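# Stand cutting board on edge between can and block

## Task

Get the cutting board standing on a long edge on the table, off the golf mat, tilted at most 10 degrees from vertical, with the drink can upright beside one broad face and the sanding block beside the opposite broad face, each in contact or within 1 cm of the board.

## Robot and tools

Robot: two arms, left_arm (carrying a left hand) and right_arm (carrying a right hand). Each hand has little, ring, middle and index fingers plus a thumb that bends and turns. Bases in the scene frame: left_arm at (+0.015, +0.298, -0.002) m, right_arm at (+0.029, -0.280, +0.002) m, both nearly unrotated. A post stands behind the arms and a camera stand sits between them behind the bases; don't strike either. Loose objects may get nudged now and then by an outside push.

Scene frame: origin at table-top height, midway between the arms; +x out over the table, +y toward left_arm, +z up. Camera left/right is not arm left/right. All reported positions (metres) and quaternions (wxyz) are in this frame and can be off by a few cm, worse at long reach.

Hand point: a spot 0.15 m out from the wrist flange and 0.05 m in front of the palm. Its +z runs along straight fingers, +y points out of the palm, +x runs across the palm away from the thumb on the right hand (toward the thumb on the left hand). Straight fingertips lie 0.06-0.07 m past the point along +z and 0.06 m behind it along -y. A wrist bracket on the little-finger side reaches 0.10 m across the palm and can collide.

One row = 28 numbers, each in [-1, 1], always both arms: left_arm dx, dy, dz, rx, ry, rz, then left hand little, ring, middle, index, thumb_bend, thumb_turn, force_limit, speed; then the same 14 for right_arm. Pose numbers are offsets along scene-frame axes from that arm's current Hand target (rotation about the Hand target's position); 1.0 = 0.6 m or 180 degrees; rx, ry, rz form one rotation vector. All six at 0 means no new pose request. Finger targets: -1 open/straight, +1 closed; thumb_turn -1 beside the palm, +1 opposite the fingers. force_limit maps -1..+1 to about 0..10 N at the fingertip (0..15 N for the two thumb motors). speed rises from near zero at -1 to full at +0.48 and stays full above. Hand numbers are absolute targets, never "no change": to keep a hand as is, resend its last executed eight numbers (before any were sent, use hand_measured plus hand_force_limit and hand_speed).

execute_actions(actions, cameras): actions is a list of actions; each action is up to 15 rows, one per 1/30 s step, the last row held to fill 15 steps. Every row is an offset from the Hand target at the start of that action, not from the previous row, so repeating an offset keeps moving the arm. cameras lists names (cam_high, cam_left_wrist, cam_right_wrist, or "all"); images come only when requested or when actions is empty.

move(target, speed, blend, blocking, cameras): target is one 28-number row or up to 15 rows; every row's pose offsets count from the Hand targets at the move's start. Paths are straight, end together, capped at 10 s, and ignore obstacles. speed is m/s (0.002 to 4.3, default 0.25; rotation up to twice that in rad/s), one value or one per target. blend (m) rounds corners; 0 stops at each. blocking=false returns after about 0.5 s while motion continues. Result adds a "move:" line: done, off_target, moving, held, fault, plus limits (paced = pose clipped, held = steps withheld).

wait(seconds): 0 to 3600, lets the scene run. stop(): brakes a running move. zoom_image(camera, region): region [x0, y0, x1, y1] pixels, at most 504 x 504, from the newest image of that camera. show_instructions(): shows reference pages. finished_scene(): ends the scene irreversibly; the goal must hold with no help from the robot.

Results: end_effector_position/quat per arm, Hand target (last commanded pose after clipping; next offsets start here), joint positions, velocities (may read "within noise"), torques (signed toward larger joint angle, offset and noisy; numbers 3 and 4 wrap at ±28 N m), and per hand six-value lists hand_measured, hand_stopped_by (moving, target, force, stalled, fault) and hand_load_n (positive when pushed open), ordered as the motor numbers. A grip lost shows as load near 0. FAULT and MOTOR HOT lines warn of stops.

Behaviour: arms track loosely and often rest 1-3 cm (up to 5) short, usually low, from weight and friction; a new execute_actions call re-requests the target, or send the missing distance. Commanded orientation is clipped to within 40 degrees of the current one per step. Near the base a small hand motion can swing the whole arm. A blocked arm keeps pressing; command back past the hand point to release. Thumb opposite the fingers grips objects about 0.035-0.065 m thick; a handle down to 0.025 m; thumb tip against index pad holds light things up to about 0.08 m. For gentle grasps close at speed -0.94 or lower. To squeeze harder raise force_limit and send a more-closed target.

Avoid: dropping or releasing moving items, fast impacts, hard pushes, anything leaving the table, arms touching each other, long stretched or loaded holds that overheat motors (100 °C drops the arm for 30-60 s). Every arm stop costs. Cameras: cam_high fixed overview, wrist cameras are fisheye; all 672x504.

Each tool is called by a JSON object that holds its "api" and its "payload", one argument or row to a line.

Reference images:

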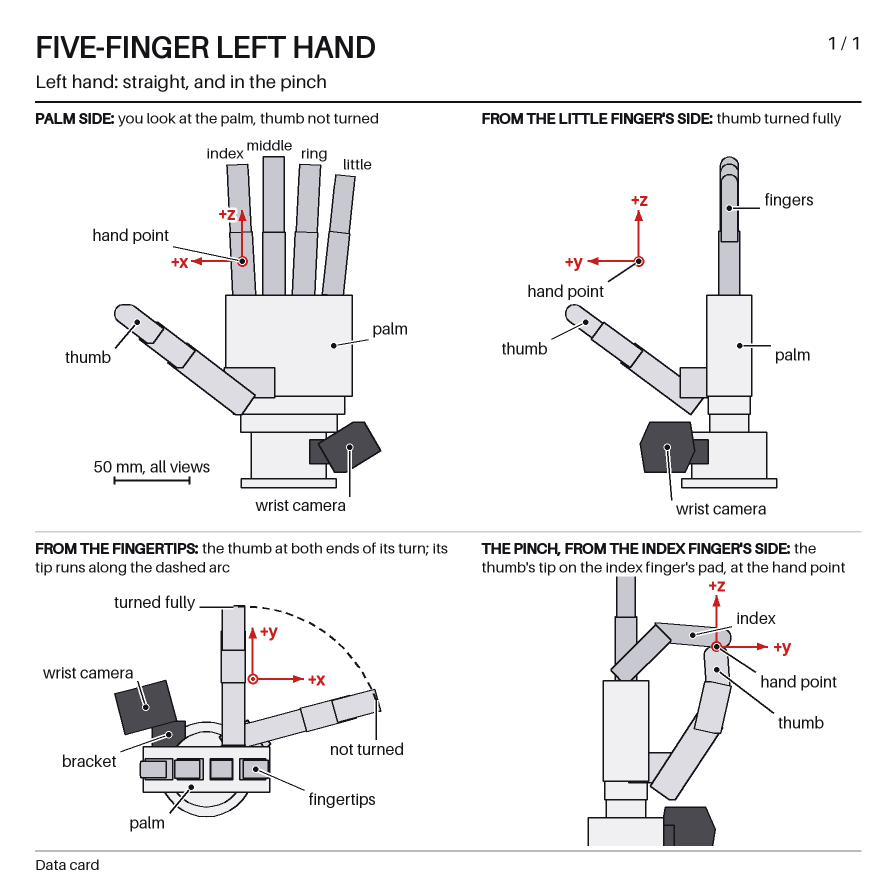

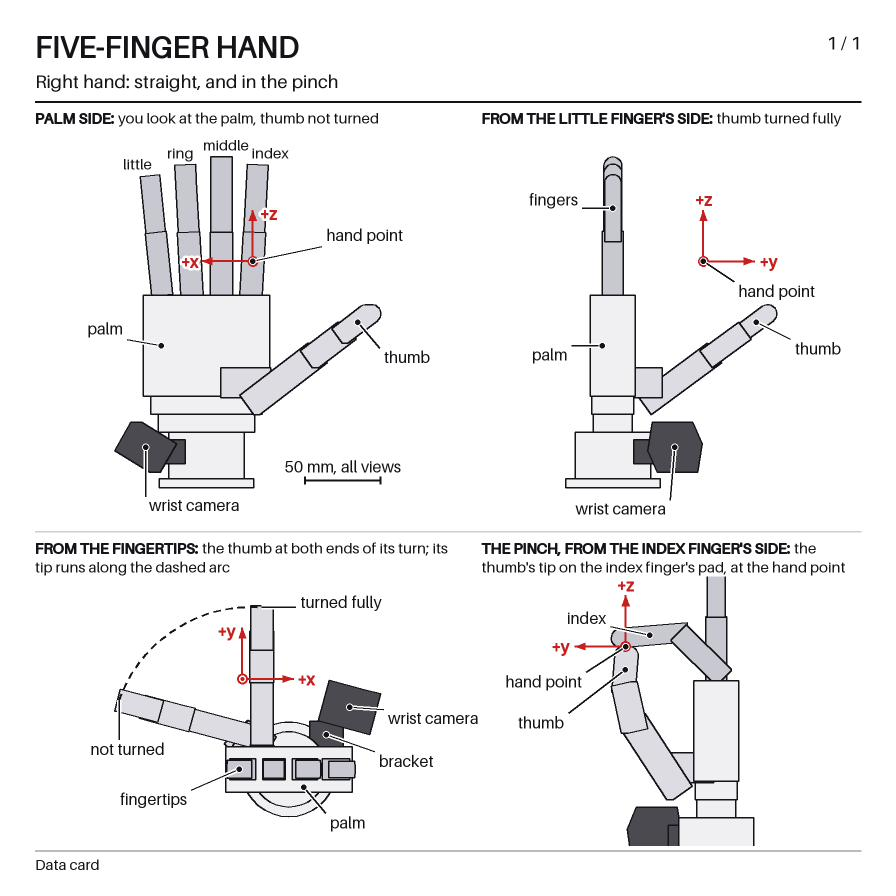

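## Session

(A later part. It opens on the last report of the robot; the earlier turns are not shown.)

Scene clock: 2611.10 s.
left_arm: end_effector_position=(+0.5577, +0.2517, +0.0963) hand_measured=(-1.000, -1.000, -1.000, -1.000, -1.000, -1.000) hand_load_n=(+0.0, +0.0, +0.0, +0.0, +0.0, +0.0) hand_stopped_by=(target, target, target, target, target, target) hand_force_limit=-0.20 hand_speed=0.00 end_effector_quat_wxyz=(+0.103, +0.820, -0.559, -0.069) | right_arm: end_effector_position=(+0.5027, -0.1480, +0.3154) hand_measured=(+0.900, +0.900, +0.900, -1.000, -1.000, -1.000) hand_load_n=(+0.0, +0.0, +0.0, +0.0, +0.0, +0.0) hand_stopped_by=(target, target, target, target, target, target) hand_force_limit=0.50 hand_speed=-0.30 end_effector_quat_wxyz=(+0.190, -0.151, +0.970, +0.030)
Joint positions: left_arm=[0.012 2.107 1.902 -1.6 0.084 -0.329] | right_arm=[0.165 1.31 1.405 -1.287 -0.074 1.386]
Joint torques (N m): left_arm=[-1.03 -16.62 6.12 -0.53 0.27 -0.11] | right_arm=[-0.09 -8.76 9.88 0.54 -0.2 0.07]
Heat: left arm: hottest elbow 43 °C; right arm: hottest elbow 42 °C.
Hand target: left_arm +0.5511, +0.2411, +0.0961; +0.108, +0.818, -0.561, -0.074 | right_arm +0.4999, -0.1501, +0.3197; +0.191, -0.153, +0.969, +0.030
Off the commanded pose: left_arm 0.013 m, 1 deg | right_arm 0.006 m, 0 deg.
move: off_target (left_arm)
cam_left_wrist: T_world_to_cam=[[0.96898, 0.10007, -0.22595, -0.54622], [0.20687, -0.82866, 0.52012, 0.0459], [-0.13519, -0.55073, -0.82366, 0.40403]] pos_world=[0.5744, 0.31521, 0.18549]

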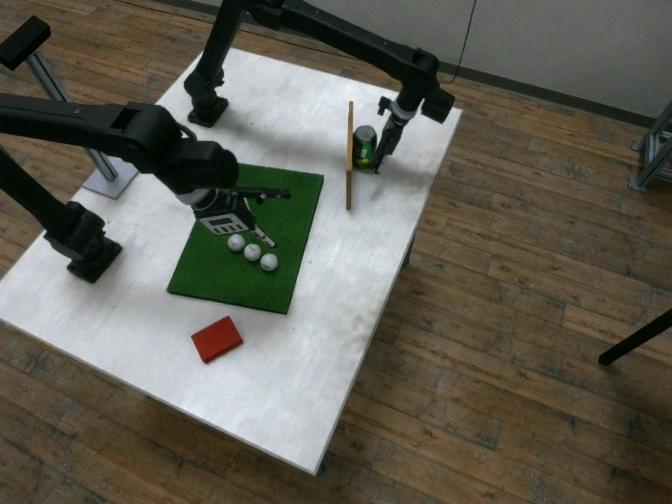

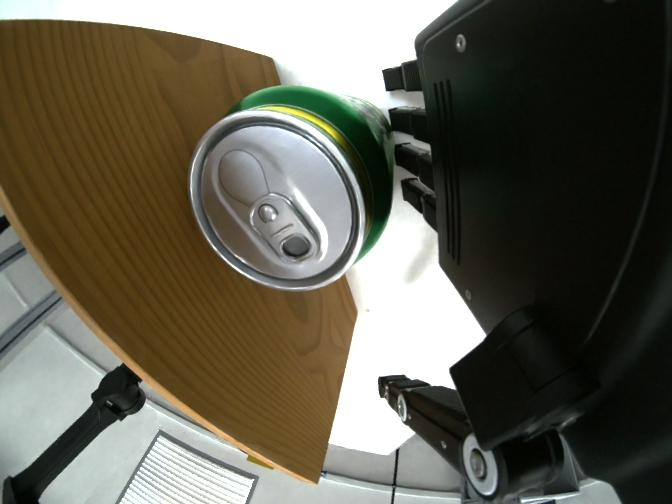

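{"api": "move", "payload": {
  "target": [
    [0.093,0.036,0,0,0,0,-1,-1,-1,-1,-1,-1,-0.2,0, 0,0,0,0,0,0,0.9,0.9,0.9,-1,-1,-1,0.5,-0.3],
    [0.093,0.036,0.25,0,0,0,-1,-1,-1,-1,-1,-1,-0.2,0, 0,0,0,0,0,0,0.9,0.9,0.9,-1,-1,-1,0.5,-0.3],
    [0.08,0.348,0.39,0,0,0,-1,-1,-1,-1,-1,-1,-0.2,0, 0,0,0,0,0,0,0.9,0.9,0.9,-1,-1,-1,0.5,-0.3]
  ],
  "speed": [0.05,0.12,0.2],
  "cameras": ["all"]
}}

{"api": "zoom_image", "payload": {
  "camera": "cam_high",
  "region": [170, 300, 270, 380]
}}

{"api": "zoom_image", "payload": {
  "camera": "cam_high",
  "region": [330, 90, 400, 220]
}}

Scene clock: 2650.70 s.
left_arm: end_effector_position=(+0.5944, +0.4521, +0.3059) hand_measured=(-1.000, -1.000, -1.000, -1.000, -1.000, -1.000) hand_load_n=(+0.0, +0.0, +0.0, +0.0, +0.0, +0.0) hand_stopped_by=(target, target, target, target, target, target) hand_force_limit=-0.20 hand_speed=0.00 end_effector_quat_wxyz=(-0.065, +0.840, -0.531, +0.095) | right_arm: end_effector_position=(+0.5027, -0.1480, +0.3154) hand_measured=(+0.900, +0.900, +0.900, -1.000, -1.000, -1.000) hand_load_n=(+0.0, +0.0, +0.0, +0.0, +0.0, +0.0) hand_stopped_by=(target, target, target, target, target, target) hand_force_limit=0.50 hand_speed=-0.30 end_effector_quat_wxyz=(+0.190, -0.151, +0.970, +0.030)
Joint positions: left_arm=[0.322 1.979 2.319 -1.69 0.07 -0.106] | right_arm=[0.165 1.31 1.405 -1.287 -0.074 1.386]
Joint torques (N m): left_arm=[-0.44 -16.21 12.57 0.38 -0.02 0.03] | right_arm=[-0.38 -8.76 9.88 0.5 -0.2 0.07]
Heat: left arm: hottest shoulder 42 °C; right arm: hottest elbow 42 °C.
Hand target: left_arm +0.5992, +0.4499, +0.3300; +0.108, +0.817, -0.561, -0.074 | right_arm +0.4999, -0.1501, +0.3197; +0.191, -0.153, +0.969, +0.030
Off the commanded pose: left_arm 0.025 m, 28 deg | right_arm 0.006 m, 0 deg.
joint sent to its limit (left arm) — joint 4 (wrist pitch), lower limit. The joint targets are off in orientation, not in position.
move: off_target (left_arm)
cam_left_wrist: T_world_to_cam=[[0.95467, 0.17716, 0.23919, -0.72307], [0.03881, -0.8708, 0.4901, 0.22347], [0.29511, -0.4586, -0.83821, 0.39899]] pos_world=[0.56388, 0.50567, 0.39786]
cam_right_wrist: T_world_to_cam=[[-0.50158, 0.86089, -0.08538, 0.40409], [0.47902, 0.35856, 0.80123, -0.44126], [0.72039, 0.36098, -0.59223, -0.00919]] pos_world=[0.42068, -0.18634, 0.38261]

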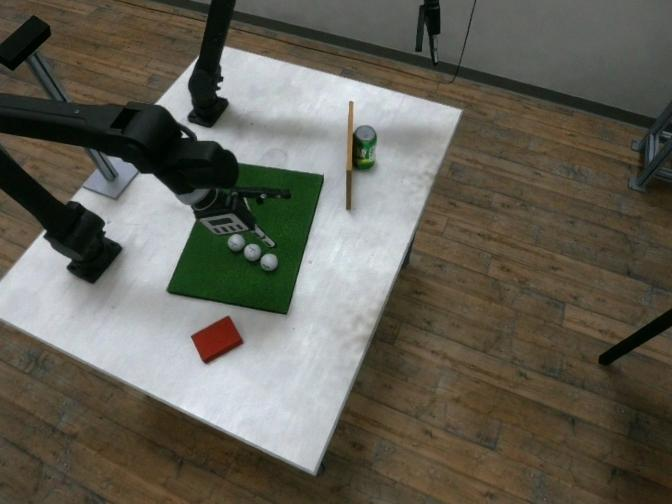

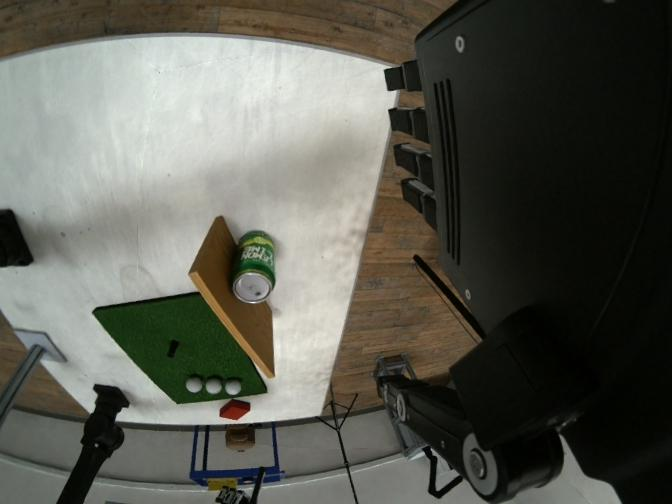

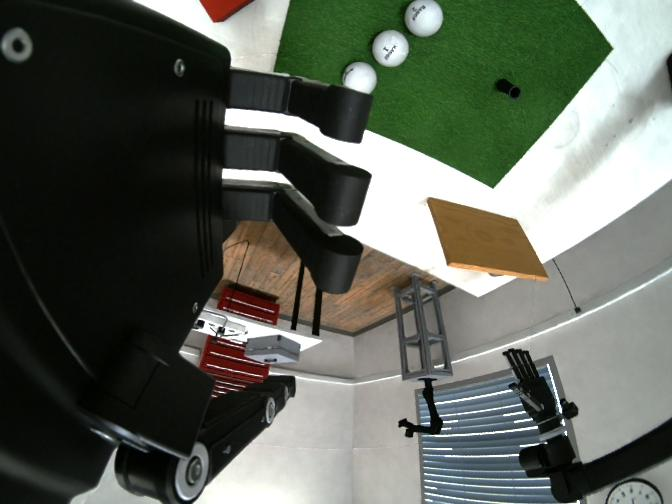

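Scaled by 5.040.

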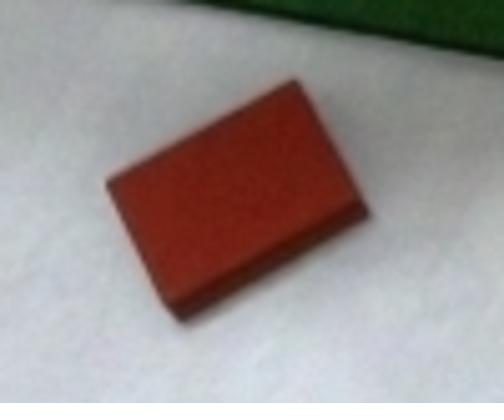

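Scaled by 3.877.

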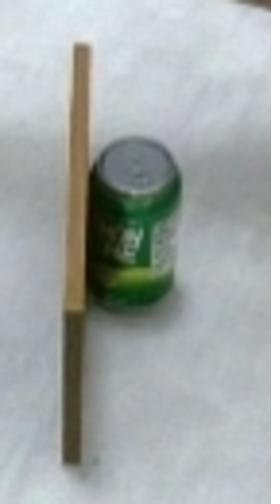

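{"api": "move", "payload": {
  "target": [
    [0,0,0,0,0,0,-1,-1,-1,-1,-1,-1,-0.2,0, -0.065,-0.31,-0.2,-0.2698,-0.055,0.1495,-1,-0.7,-0.7,-0.7,-1,1,0.0,-0.2]
  ],
  "speed": 0.2,
  "cameras": ["all"]
}}

{"api": "zoom_image", "payload": {
  "camera": "cam_high",
  "region": [170, 270, 290, 380]
}}

Scene clock: 2721.60 s.
left_arm: end_effector_position=(+0.5942, +0.4525, +0.3058) hand_measured=(-1.000, -1.000, -1.000, -1.000, -1.000, -1.000) hand_load_n=(+0.0, +0.0, +0.0, +0.0, +0.0, +0.0) hand_stopped_by=(target, target, target, target, target, target) hand_force_limit=-0.20 hand_speed=0.00 end_effector_quat_wxyz=(-0.066, +0.839, -0.531, +0.095) | right_arm: end_effector_position=(+0.4585, -0.3306, +0.1914) hand_measured=(-1.000, -0.700, -0.700, -0.700, -1.000, +1.000) hand_load_n=(+0.0, +0.0, +0.0, +0.0, +0.0, +0.0) hand_stopped_by=(target, target, target, target, target, target) hand_force_limit=0.00 hand_speed=-0.20 end_effector_quat_wxyz=(+0.170, -0.440, +0.818, -0.329)
Joint positions: left_arm=[0.322 1.979 2.319 -1.69 0.069 -0.104] | right_arm=[-0.017 1.118 0.93 -0.697 0.354 0.385]
Joint torques (N m): left_arm=[-0.5 -16.21 12.59 0.38 -0.02 0.04] | right_arm=[-0.62 -6.59 9.89 1.91 0.12 0.09]
Heat: left arm: hottest elbow 46 °C; right arm: hottest elbow 42 °C.
Hand target: left_arm +0.5992, +0.4499, +0.3300; +0.108, +0.817, -0.561, -0.074 | right_arm +0.4610, -0.3361, +0.2000; +0.180, -0.434, +0.816, -0.338
Off the commanded pose: left_arm 0.025 m, 28 deg | right_arm 0.010 m, 2 deg.
joint sent to its limit (left arm) — joint 4 (wrist pitch), lower limit. The joint targets are off in orientation, not in position.
move: done
cam_left_wrist: T_world_to_cam=[[0.95505, 0.17526, 0.23908, -0.72233], [0.03773, -0.87182, 0.48838, 0.22553], [0.29402, -0.45741, -0.83924, 0.39954]] pos_world=[0.56388, 0.50597, 0.39786]
cam_right_wrist: T_world_to_cam=[[-0.7211, 0.19423, -0.66505, 0.51972], [0.03917, 0.96979, 0.24077, 0.25572], [0.69172, 0.14757, -0.70693, -0.02031]] pos_world=[0.3788, -0.34594, 0.26971]

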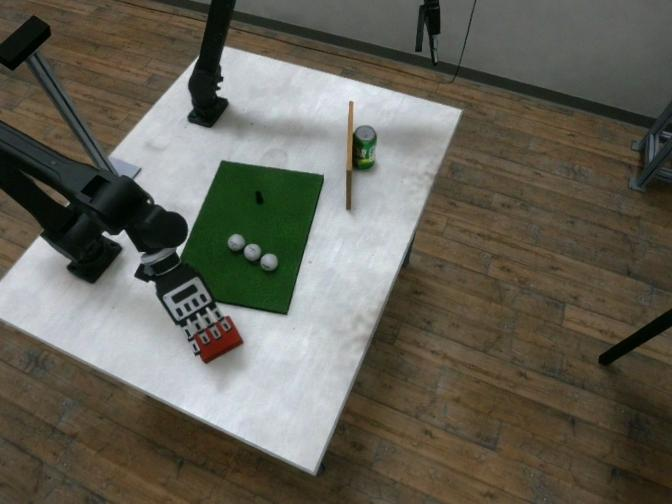

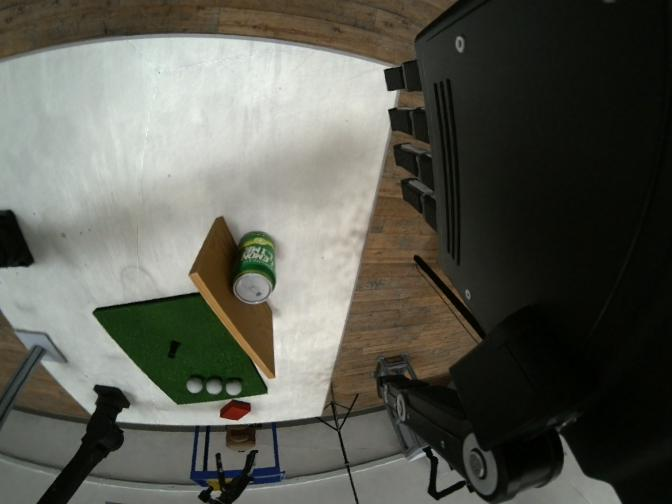

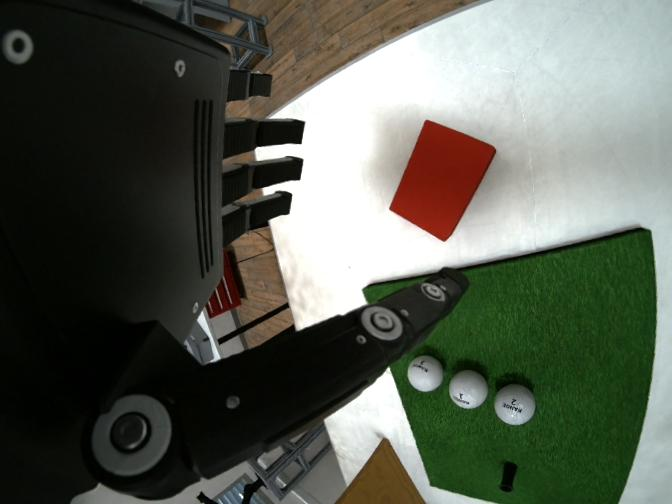

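Scaled by 4.200.

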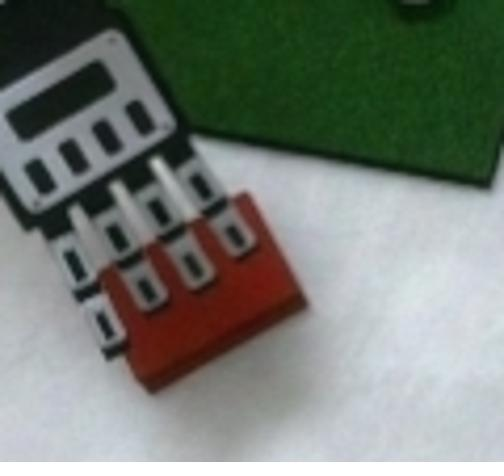

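{"api": "move", "payload": {
  "target": [
    [0,0,0,0,0,0,-1,-1,-1,-1,-1,-1,-0.2,0, 0.0075,-0.0215,-0.12,0,0,0,-1,-0.7,-0.7,-0.7,-1,1,0.0,-0.2],
    [0,0,0,0,0,0,-1,-1,-1,-1,-1,-1,-0.2,0, 0.0075,-0.0215,-0.25,0,0,0,-1,-0.7,-0.7,-0.7,-1,1,0.0,-0.2]
  ],
  "speed": 0.1,
  "cameras": ["cam_high","cam_right_wrist"]
}}

{"api": "zoom_image", "payload": {
  "camera": "cam_high",
  "region": [170, 290, 270, 380]
}}

Scene clock: 2749.27 s.
left_arm: end_effector_position=(+0.5942, +0.4525, +0.3058) hand_measured=(-1.000, -1.000, -1.000, -1.000, -1.000, -1.000) hand_load_n=(+0.0, +0.0, +0.0, +0.0, +0.0, +0.0) hand_stopped_by=(target, target, target, target, target, target) hand_force_limit=-0.20 hand_speed=0.00 end_effector_quat_wxyz=(-0.066, +0.839, -0.531, +0.095) | right_arm: end_effector_position=(+0.4617, -0.3431, +0.0471) hand_measured=(-1.000, -0.700, -0.700, -0.700, -1.000, +1.000) hand_load_n=(+0.0, +0.0, +0.0, +0.0, +0.0, +0.0) hand_stopped_by=(target, target, target, target, target, target) hand_force_limit=0.00 hand_speed=-0.20 end_effector_quat_wxyz=(+0.176, -0.438, +0.817, -0.332)
Joint positions: left_arm=[0.322 1.979 2.319 -1.69 0.069 -0.104] | right_arm=[-0.053 1.308 0.658 -0.211 0.33 0.355]
Joint torques (N m): left_arm=[-0.44 -16.21 12.59 0.38 -0.02 0.04] | right_arm=[-0.85 -6.48 8.31 1.95 0.09 0.06]
Heat: left arm: hottest elbow 47 °C; right arm: hottest elbow 43 °C.
Hand target: left_arm +0.5992, +0.4499, +0.3300; +0.108, +0.817, -0.561, -0.074 | right_arm +0.4655, -0.3491, +0.0499; +0.180, -0.434, +0.816, -0.338
Off the commanded pose: left_arm 0.025 m, 28 deg | right_arm 0.008 m, 1 deg.
joint sent to its limit (left arm) — joint 4 (wrist pitch), lower limit. The joint targets are off in orientation, not in position.
move: done
cam_right_wrist: T_world_to_cam=[[-0.71218, 0.19349, -0.6748, 0.42452], [0.03548, 0.96996, 0.24068, 0.30424], [0.7011, 0.14747, -0.69765, -0.12748]] pos_world=[0.38092, -0.35844, 0.1243]

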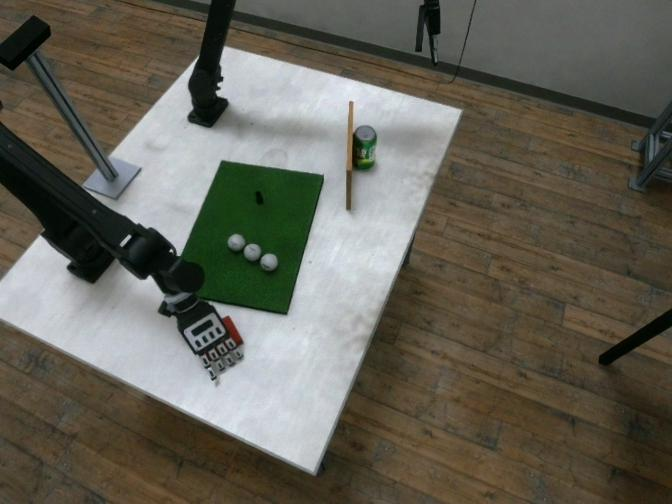

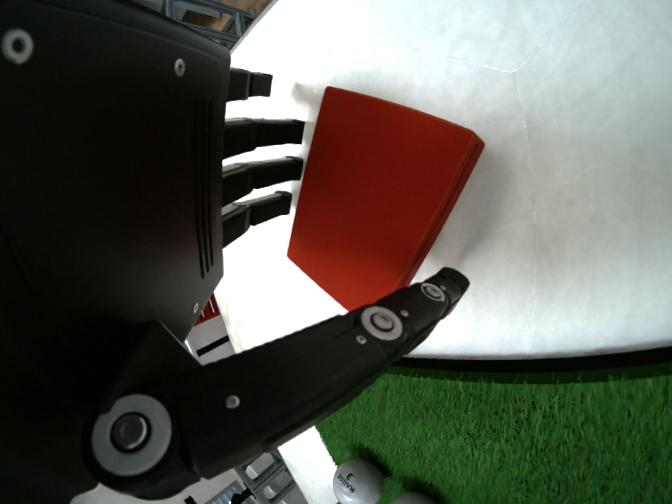

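Scaled by 5.040.

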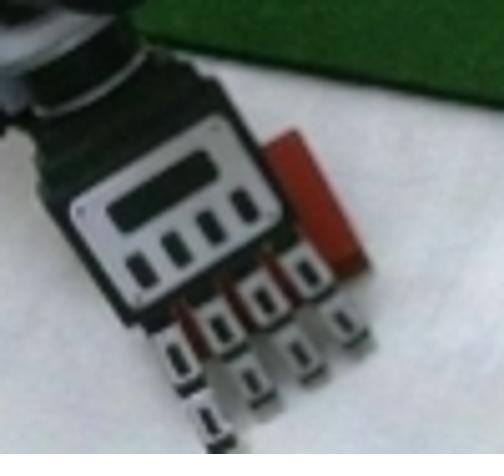

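{"api": "move", "payload": {
  "target": [
    [0,0,0,0,0,0,-1,-1,-1,-1,-1,-1,-0.2,0, -0.0093,-0.0138,0.01,0,0,0,-1,-0.7,-0.7,-0.7,-1,1,0.0,-0.2],
    [0,0,0,0,0,0,-1,-1,-1,-1,-1,-1,-0.2,0, -0.0093,-0.0138,-0.028,0,0,0,-1,-0.7,-0.7,-0.7,-1,1,0.0,-0.2]
  ],
  "speed": 0.05,
  "cameras": ["cam_high","cam_right_wrist"]
}}

{"api": "zoom_image", "payload": {
  "camera": "cam_high",
  "region": [170, 290, 270, 390]
}}

Scene clock: 2768.60 s.
left_arm: end_effector_position=(+0.5942, +0.4525, +0.3058) hand_measured=(-1.000, -1.000, -1.000, -1.000, -1.000, -1.000) hand_load_n=(+0.0, +0.0, +0.0, +0.0, +0.0, +0.0) hand_stopped_by=(target, target, target, target, target, target) hand_force_limit=-0.20 hand_speed=0.00 end_effector_quat_wxyz=(-0.066, +0.839, -0.531, +0.095) | right_arm: end_effector_position=(+0.4632, -0.3528, +0.0424) hand_measured=(-1.000, -0.700, -0.700, -0.700, -1.000, +1.000) hand_load_n=(+0.0, +0.0, -0.5, -0.5, +0.0, +0.0) hand_stopped_by=(target, target, target, target, target, target) hand_force_limit=0.00 hand_speed=-0.20 end_effector_quat_wxyz=(+0.187, -0.433, +0.814, -0.340)
Joint positions: left_arm=[0.322 1.979 2.319 -1.69 0.069 -0.104] | right_arm=[-0.081 1.315 0.632 -0.142 0.311 0.334]
Joint torques (N m): left_arm=[-0.5 -16.15 12.59 0.39 -0.02 0.04] | right_arm=[-0.79 -4.66 7.24 1.92 0.11 0.06]
Heat: left arm: hottest elbow 47 °C; right arm: hottest elbow 43 °C.
Hand target: left_arm +0.5992, +0.4499, +0.3300; +0.108, +0.817, -0.561, -0.074 | right_arm +0.4600, -0.3574, +0.0332; +0.180, -0.433, +0.816, -0.338
Off the commanded pose: left_arm 0.025 m, 28 deg | right_arm 0.011 m, 1 deg.
joint sent to its limit (left arm) — joint 4 (wrist pitch), lower limit. The joint targets are off in orientation, not in position.
move: off_target (right_arm)
cam_right_wrist: T_world_to_cam=[[-0.69118, 0.19147, -0.69686, 0.41487], [0.02848, 0.97073, 0.23846, 0.3183], [0.72212, 0.14497, -0.67641, -0.14192]] pos_world=[0.38017, -0.36784, 0.1172]

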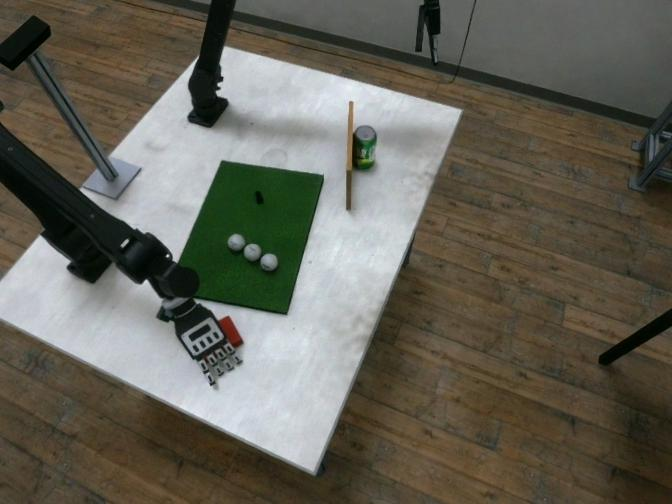

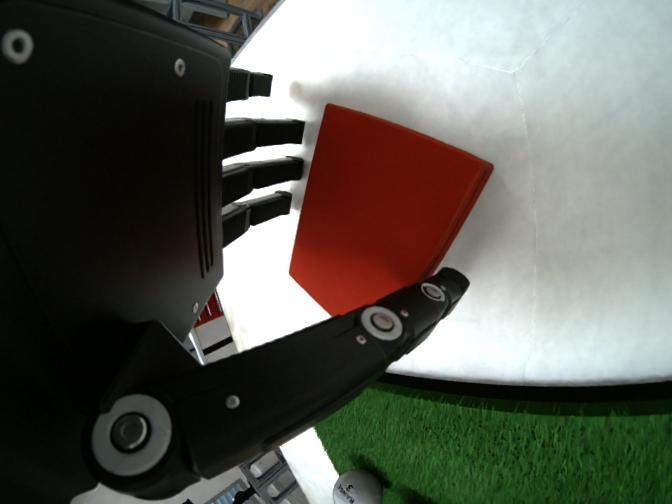

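Scaled by 5.040.

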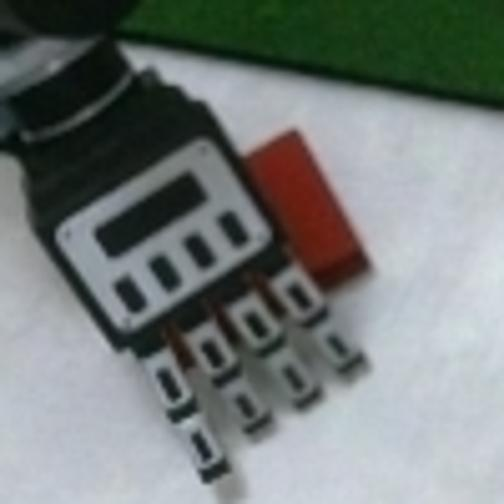

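{"api": "move", "payload": {
  "target": [
    [0,0,0,0,0,0,-1,-1,-1,-1,-1,-1,-0.2,0, 0,0,0.05,0,0,0,-1,-0.7,-0.7,-0.7,-1,1,0.0,-0.2]
  ],
  "speed": 0.05,
  "cameras": []
}}

{"api": "move", "payload": {
  "target": [
    [0,0,0,0,0,0,-1,-1,-1,-1,-1,-1,-0.2,0, 0,0,0,0,0,0,-1,0.2,0.2,0.2,-0.2,1,-0.4,-0.88]
  ],
  "cameras": ["cam_high","cam_right_wrist"]
}}

{"api": "zoom_image", "payload": {
  "camera": "cam_high",
  "region": [170, 290, 270, 390]
}}

Scene clock: 2787.50 s.
left_arm: end_effector_position=(+0.5942, +0.4525, +0.3058) hand_measured=(-1.000, -1.000, -1.000, -1.000, -1.000, -1.000) hand_load_n=(+0.0, +0.0, +0.0, +0.0, +0.0, +0.0) hand_stopped_by=(target, target, target, target, target, target) hand_force_limit=-0.20 hand_speed=0.00 end_effector_quat_wxyz=(-0.066, +0.839, -0.531, +0.095) | right_arm: end_effector_position=(+0.4468, -0.3504, +0.0445) hand_measured=(-1.000, -0.700, -0.700, -0.700, -1.000, +1.000) hand_load_n=(+0.0, +0.0, +0.0, +0.0, +0.0, +0.0) hand_stopped_by=(target, target, target, target, target, target) hand_force_limit=0.00 hand_speed=-0.20 end_effector_quat_wxyz=(+0.169, -0.441, +0.819, -0.327)
Joint positions: left_arm=[0.322 1.979 2.319 -1.69 0.069 -0.104] | right_arm=[-0.081 1.28 0.632 -0.225 0.31 0.334]
Joint torques (N m): left_arm=[-0.44 -16.26 12.59 0.38 -0.02 0.03] | right_arm=[-0.67 -7.3 11.06 0.96 0.18 0.05]
Heat: left arm: hottest elbow 47 °C; right arm: hottest elbow 42 °C.
Hand target: left_arm +0.5992, +0.4499, +0.3300; +0.108, +0.817, -0.561, -0.074 | right_arm +0.4599, -0.3574, +0.0631; +0.180, -0.433, +0.816, -0.338
Off the commanded pose: left_arm 0.025 m, 28 deg | right_arm 0.024 m, 2 deg.
joint sent to its limit (left arm) — joint 4 (wrist pitch), lower limit. The joint targets are off in orientation, not in position.
move: off_target (right_arm)

Scene clock: 2789.10 s.
left_arm: end_effector_position=(+0.5942, +0.4525, +0.3058) hand_measured=(-1.000, -1.000, -1.000, -1.000, -1.000, -1.000) hand_load_n=(+0.0, +0.0, +0.0, +0.0, +0.0, +0.0) hand_stopped_by=(target, target, target, target, target, target) hand_force_limit=-0.20 hand_speed=0.00 end_effector_quat_wxyz=(-0.066, +0.839, -0.531, +0.095) | right_arm: end_effector_position=(+0.4477, -0.3505, +0.0473) hand_measured=(-1.000, -0.256, -0.290, -0.280, -0.792, +1.000) hand_load_n=(+0.0, +2.5, +2.0, +3.0, +7.0, +0.5) hand_stopped_by=(target, force, force, force, force, target) hand_force_limit=-0.40 hand_speed=-0.88 end_effector_quat_wxyz=(+0.172, -0.440, +0.818, -0.328)
Joint positions: left_arm=[0.322 1.979 2.319 -1.69 0.069 -0.104] | right_arm=[-0.081 1.274 0.633 -0.225 0.31 0.334]
Joint torques (N m): left_arm=[-0.5 -16.21 12.6 0.39 -0.02 0.04] | right_arm=[-0.79 -6.77 11 1.01 0.16 0.07]
Heat: left arm: hottest elbow 47 °C; right arm: hottest elbow 42 °C.
Hand target: left_arm +0.5992, +0.4499, +0.3300; +0.108, +0.817, -0.561, -0.074 | right_arm +0.4598, -0.3574, +0.0629; +0.180, -0.433, +0.816, -0.338
Off the commanded pose: left_arm 0.025 m, 28 deg | right_arm 0.021 m, 2 deg.
joint sent to its limit (left arm) — joint 4 (wrist pitch), lower limit. The joint targets are off in orientation, not in position.
move: done
cam_right_wrist: T_world_to_cam=[[-0.71945, 0.19507, -0.66659, 0.41957], [0.0377, 0.9693, 0.24296, 0.31059], [0.69352, 0.14967, -0.70471, -0.11198]] pos_world=[0.36781, -0.36614, 0.12531]

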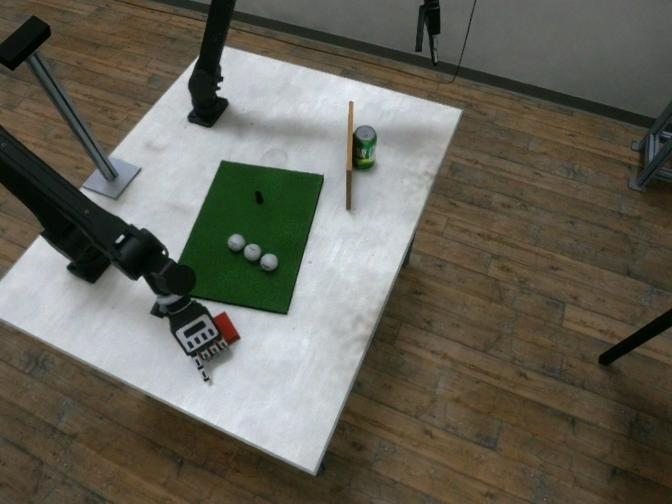

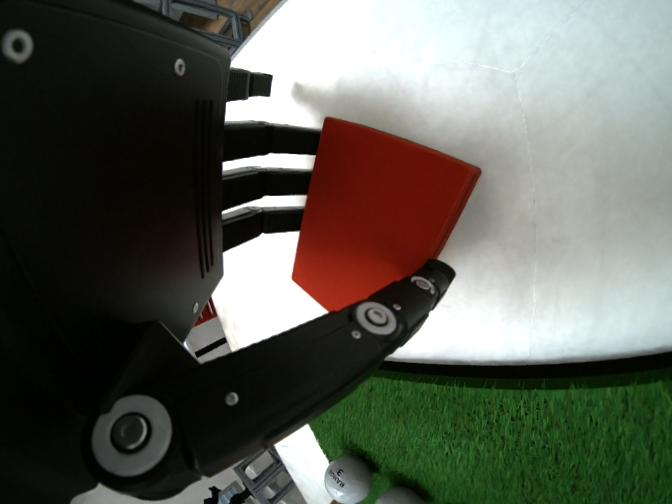

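Scaled by 5.040.

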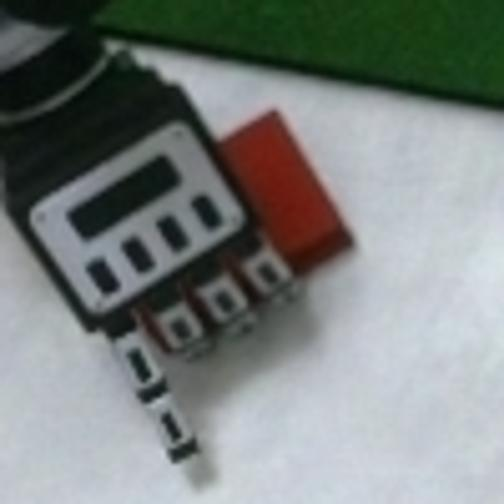

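{"api": "move", "payload": {
  "target": [
    [-0.4,0.08,0.05,0,0,0,-1,-1,-1,-1,-1,-1,-0.2,0, 0.0,0.0,0.3,0,0,0,-1,0.2,0.2,0.2,-0.2,1,-0.4,-0.88]
  ],
  "speed": 0.12,
  "cameras": ["cam_high","cam_right_wrist"]
}}

Scene clock: 2823.47 s.
left_arm: end_effector_position=(+0.3645, +0.4979, +0.3582) hand_measured=(-1.000, -1.000, -1.000, -1.000, -1.000, -1.000) hand_load_n=(+0.0, +0.0, +0.0, +0.0, +0.0, -0.5) hand_stopped_by=(target, target, target, target, target, target) hand_force_limit=-0.20 hand_speed=0.00 end_effector_quat_wxyz=(-0.098, +0.822, -0.560, +0.030) | right_arm: end_effector_position=(+0.4440, -0.3501, +0.2020) hand_measured=(-1.000, -0.256, -0.290, -0.280, -0.792, +1.000) hand_load_n=(-0.5, +2.5, +1.5, +3.0, +6.5, +1.0) hand_stopped_by=(target, force, force, force, force, target) hand_force_limit=-0.40 hand_speed=-0.88 end_effector_quat_wxyz=(+0.152, -0.448, +0.823, -0.314)
Joint positions: left_arm=[0.534 1.465 1.789 -1.69 -0.023 0.187] | right_arm=[-0.081 1.107 0.966 -0.776 0.31 0.331]
Joint torques (N m): left_arm=[0.38 -9.99 7.75 0.35 -0.11 0.04] | right_arm=[-0.73 -7.3 15.47 1.13 0.19 0.08]
Heat: left arm: hottest elbow 48 °C; right arm: hottest elbow 45 °C.
Hand target: left_arm +0.3592, +0.4979, +0.3601; +0.108, +0.817, -0.561, -0.074 | right_arm +0.4598, -0.3573, +0.2430; +0.180, -0.434, +0.816, -0.338
Off the commanded pose: left_arm 0.006 m, 27 deg | right_arm 0.045 m, 5 deg.
joint sent to its limit (left arm) — joint 4 (wrist pitch), lower limit. The joint targets are off in orientation, not in position.
move: off_target (left_arm, right_arm)
cam_right_wrist: T_world_to_cam=[[-0.75353, 0.19714, -0.62716, 0.52783], [0.0485, 0.96805, 0.24602, 0.26691], [0.65563, 0.15497, -0.73901, 0.02509]] pos_world=[0.36834, -0.36633, 0.28391]

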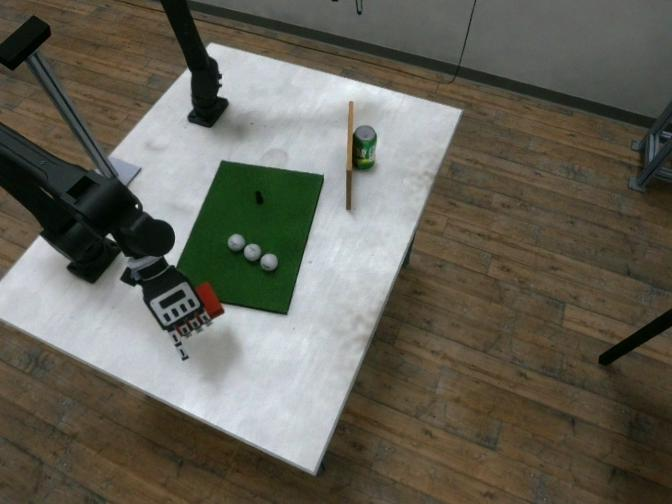

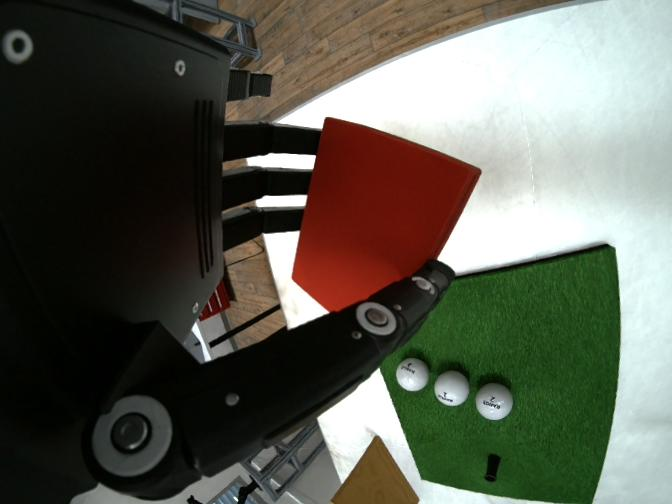

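{"api": "move", "payload": {
  "target": [
    [0,0,0,0,0,0,-1,-1,-1,-1,-1,-1,-0.2,0, -0.09,0.6,0.09,0,0,0.15,-1,0.2,0.2,0.2,-0.2,1,-0.4,-0.88],
    [0,0,0,0,0,0,-1,-1,-1,-1,-1,-1,-0.2,0, -0.07,1.0,0.07,0,0,0.3056,-1,0.2,0.2,0.2,-0.2,1,-0.4,-0.88]
  ],
  "speed": 0.15,
  "blend": [0.05,0],
  "cameras": ["cam_high","cam_right_wrist"]
}}

{"api": "zoom_image", "payload": {
  "camera": "cam_high",
  "region": [260, 70, 400, 220]
}}

Scene clock: 2842.20 s.
left_arm: end_effector_position=(+0.3645, +0.4979, +0.3582) hand_measured=(-1.000, -1.000, -1.000, -1.000, -1.000, -1.000) hand_load_n=(+0.0, +0.0, +0.0, +0.0, +0.0, +0.0) hand_stopped_by=(target, target, target, target, target, target) hand_force_limit=-0.20 hand_speed=0.00 end_effector_quat_wxyz=(-0.098, +0.822, -0.561, +0.030) | right_arm: end_effector_position=(+0.4099, +0.2229, +0.2391) hand_measured=(-1.000, -0.256, -0.290, -0.280, -0.792, +1.000) hand_load_n=(+0.0, +2.5, +1.5, +3.0, +6.5, +1.0) hand_stopped_by=(target, force, force, force, force, target) hand_force_limit=-0.40 hand_speed=-0.88 end_effector_quat_wxyz=(-0.270, +0.775, -0.528, +0.217)
Joint positions: left_arm=[0.534 1.465 1.789 -1.69 -0.023 0.187] | right_arm=[1.024 1.677 1.643 -0.948 0.417 0.466]
Joint torques (N m): left_arm=[0.44 -9.88 7.77 0.36 -0.1 0.04] | right_arm=[1.08 -15.85 15.66 1.76 0.23 0.09]
Heat: left arm: hottest elbow 47 °C; right arm: hottest elbow 48 °C.
Hand target: left_arm +0.3592, +0.4978, +0.3592; -0.098, +0.820, -0.563, +0.028 (not the last commanded pose) | right_arm +0.4178, +0.2428, +0.2851; -0.316, +0.761, -0.523, +0.217
Off the commanded pose: left_arm 0.006 m, 27 deg | right_arm 0.051 m, 6 deg.
joint sent to its limit (left arm) — joint 4 (wrist pitch), lower limit.
move: off_target (right_arm)
cam_right_wrist: T_world_to_cam=[[-0.60375, -0.50586, -0.61611, 0.50518], [-0.75326, 0.615, 0.2332, 0.11511], [0.26094, 0.60488, -0.75235, 0.05079]] pos_world=[0.37846, 0.15404, 0.32261]

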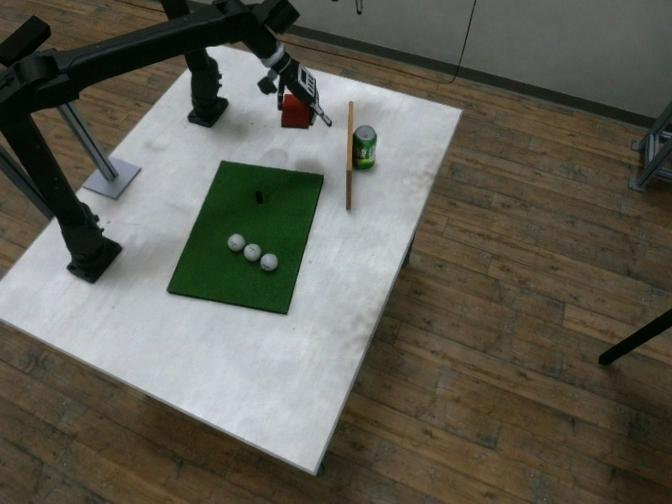

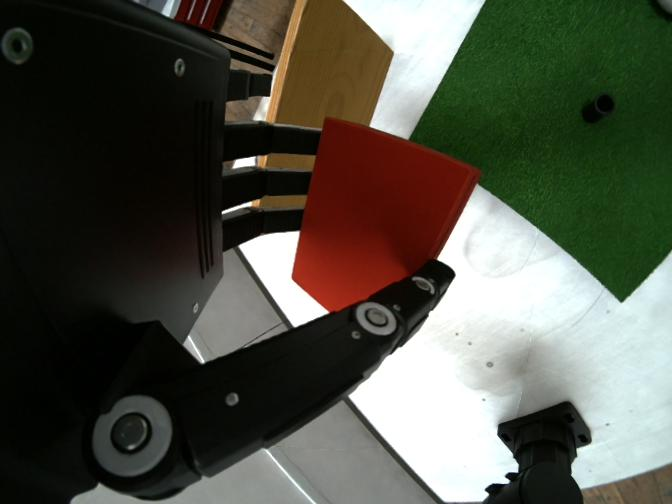

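Scaled by 3.360.

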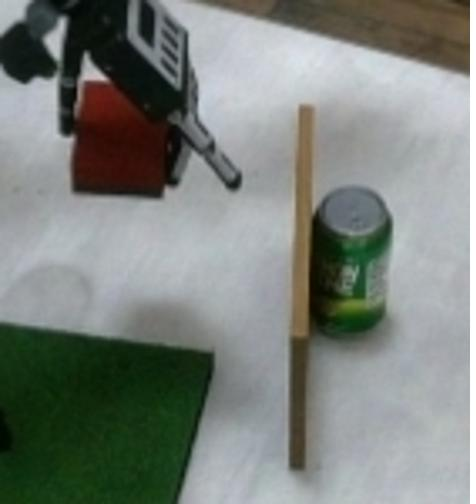

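{"api": "move", "payload": {
  "target": [
    [0,0,0,0,0,0,-1,-1,-1,-1,-1,-1,-0.2,0, 0.017,0.055,-0.12,0,0,0,-1,0.2,0.2,0.2,-0.2,1,-0.4,-0.88],
    [0,0,0,0,0,0,-1,-1,-1,-1,-1,-1,-0.2,0, 0.017,0.055,-0.295,0,0,0,-1,0.2,0.2,0.2,-0.2,1,-0.4,-0.88]
  ],
  "speed": 0.08,
  "cameras": ["cam_high","cam_right_wrist"]
}}

{"api": "zoom_image", "payload": {
  "camera": "cam_high",
  "region": [260, 70, 400, 220]
}}

Scene clock: 2858.90 s.
left_arm: end_effector_position=(+0.3645, +0.4979, +0.3582) hand_measured=(-1.000, -1.000, -1.000, -1.000, -1.000, -1.000) hand_load_n=(+0.0, +0.0, +0.0, +0.0, -0.5, +0.0) hand_stopped_by=(target, target, target, target, target, target) hand_force_limit=-0.20 hand_speed=0.00 end_effector_quat_wxyz=(-0.098, +0.822, -0.561, +0.030) | right_arm: end_effector_position=(+0.4281, +0.2615, +0.0890) hand_measured=(-1.000, -0.256, -0.290, -0.280, -0.792, +1.000) hand_load_n=(+0.0, +2.5, +2.0, +3.0, +7.0, +1.0) hand_stopped_by=(target, force, force, force, force, target) hand_force_limit=-0.40 hand_speed=-0.88 end_effector_quat_wxyz=(-0.290, +0.770, -0.524, +0.218)
Joint positions: left_arm=[0.534 1.465 1.789 -1.69 -0.023 0.187] | right_arm=[1.036 1.844 1.453 -0.549 0.424 0.465]
Joint torques (N m): left_arm=[0.44 -9.93 7.76 0.35 -0.11 0.04] | right_arm=[1.32 -17.32 10.19 2.03 0.36 0.21]
Heat: left arm: hottest elbow 46 °C; right arm: hottest elbow 50 °C.
Hand target: left_arm +0.3592, +0.4978, +0.3592; -0.098, +0.820, -0.563, +0.028 | right_arm +0.4280, +0.2757, +0.1082; -0.316, +0.761, -0.523, +0.217
Off the commanded pose: left_arm 0.005 m, 0 deg | right_arm 0.024 m, 3 deg.
joint sent to its limit (left arm) — joint 4 (wrist pitch), lower limit. The joint targets still meet the commanded pose.
move: off_target (right_arm)
cam_right_wrist: T_world_to_cam=[[-0.58113, -0.49111, -0.64892, 0.43256], [-0.76545, 0.60064, 0.23092, 0.14919], [0.27636, 0.63091, -0.72497, -0.10612]] pos_world=[0.3949, 0.18978, 0.16931]

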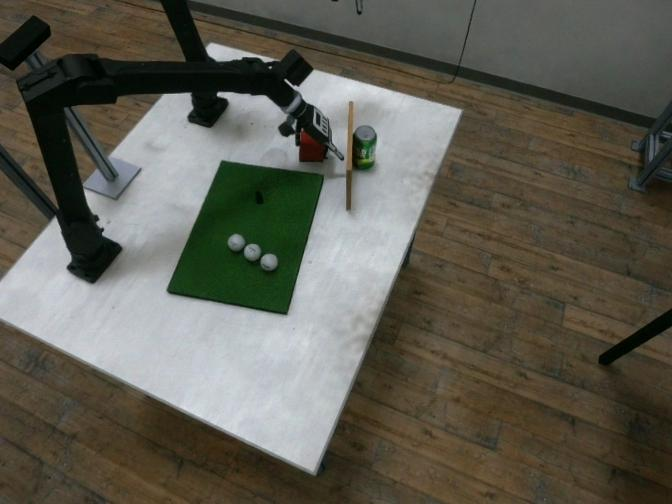

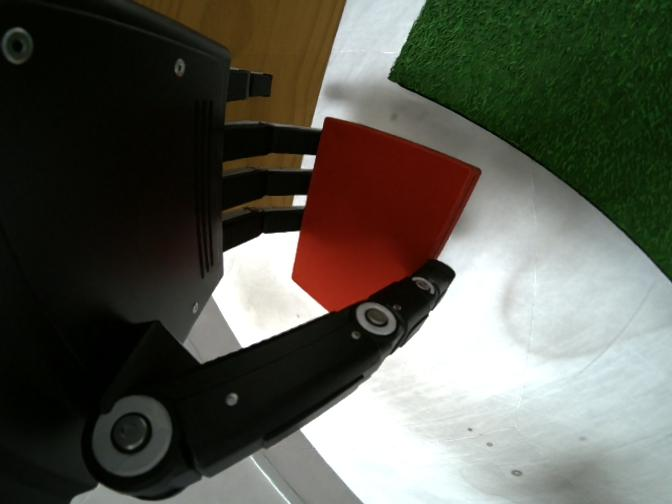

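Scaled by 3.360.

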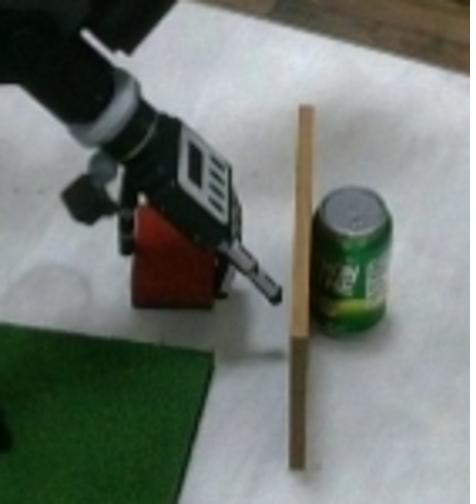

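{"api": "move", "payload": {
  "target": [
    [0,0,0,0,0,0,-1,-1,-1,-1,-1,-1,-0.2,0, -0.009,0.0233,0.0,0,0,0,-0.3,0.2,0.2,0.2,-0.2,1,-0.4,-0.88],
    [0,0,0,0,0,0,-1,-1,-1,-1,-1,-1,-0.2,0, -0.009,0.0233,-0.083,0,0,0,-0.3,0.2,0.2,0.2,-0.2,1,-0.4,-0.88]
  ],
  "speed": 0.05,
  "cameras": ["cam_high","cam_right_wrist"]
}}

{"api": "zoom_image", "payload": {
  "camera": "cam_high",
  "region": [270, 100, 380, 210]
}}

Scene clock: 2879.07 s.
left_arm: end_effector_position=(+0.3645, +0.4979, +0.3582) hand_measured=(-1.000, -1.000, -1.000, -1.000, -1.000, -1.000) hand_load_n=(+0.0, +0.0, +0.0, +0.0, +0.0, +0.0) hand_stopped_by=(target, target, target, target, target, target) hand_force_limit=-0.20 hand_speed=0.00 end_effector_quat_wxyz=(-0.098, +0.822, -0.561, +0.030) | right_arm: end_effector_position=(+0.4233, +0.2796, +0.0554) hand_measured=(-0.300, -0.256, -0.290, -0.280, -0.792, +1.000) hand_load_n=(+0.0, +1.5, +1.0, +2.5, +7.0, +0.5) hand_stopped_by=(target, force, force, force, force, target) hand_force_limit=-0.40 hand_speed=-0.88 end_effector_quat_wxyz=(-0.302, +0.767, -0.523, +0.219)
Joint positions: left_arm=[0.534 1.465 1.789 -1.69 -0.023 0.187] | right_arm=[1.06 1.9 1.433 -0.455 0.439 0.482]
Joint torques (N m): left_arm=[0.38 -9.88 7.76 0.35 -0.1 0.04] | right_arm=[1.26 -16.38 9.16 2.15 0.3 0.23]
Heat: left arm: hottest elbow 45 °C; right arm: hottest elbow 48 °C.
Hand target: left_arm +0.3592, +0.4978, +0.3592; -0.098, +0.820, -0.563, +0.028 | right_arm +0.4226, +0.2897, +0.0582; -0.316, +0.761, -0.523, +0.217
Off the commanded pose: left_arm 0.005 m, 0 deg | right_arm 0.011 m, 2 deg.
joint sent to its limit (left arm) — joint 4 (wrist pitch), lower limit. The joint targets still meet the commanded pose.
move: off_target (right_arm)
cam_right_wrist: T_world_to_cam=[[-0.5692, -0.48073, -0.66701, 0.40987], [-0.77087, 0.59417, 0.22961, 0.14672], [0.28594, 0.64488, -0.70878, -0.14941]] pos_world=[0.38913, 0.2062, 0.1338]

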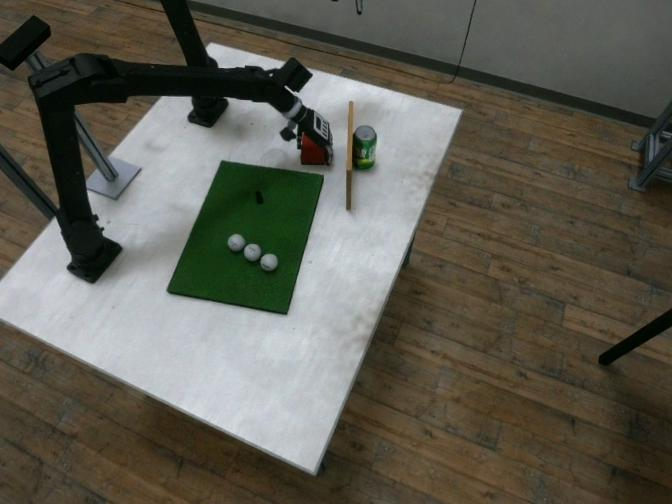

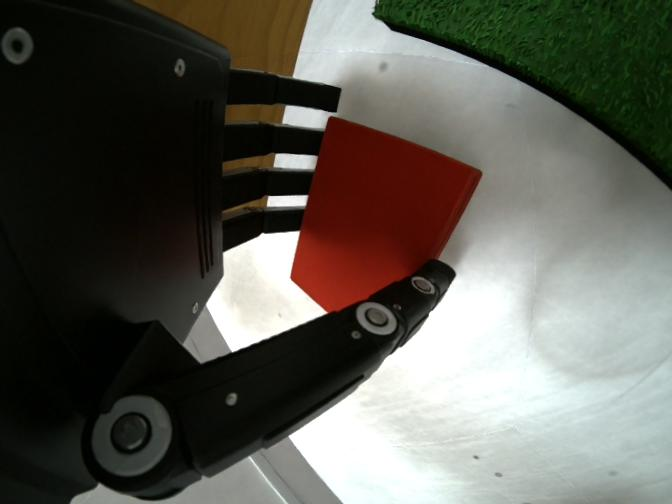

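Scaled by 4.582.

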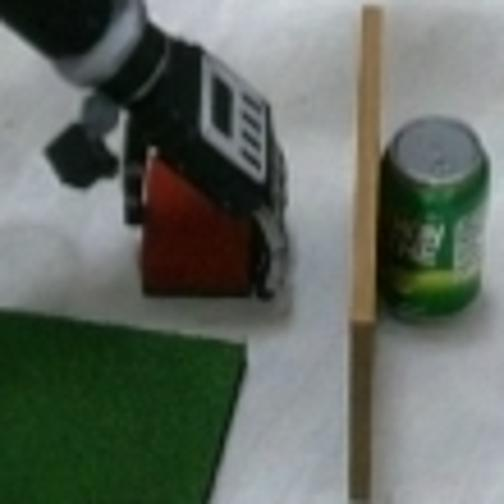

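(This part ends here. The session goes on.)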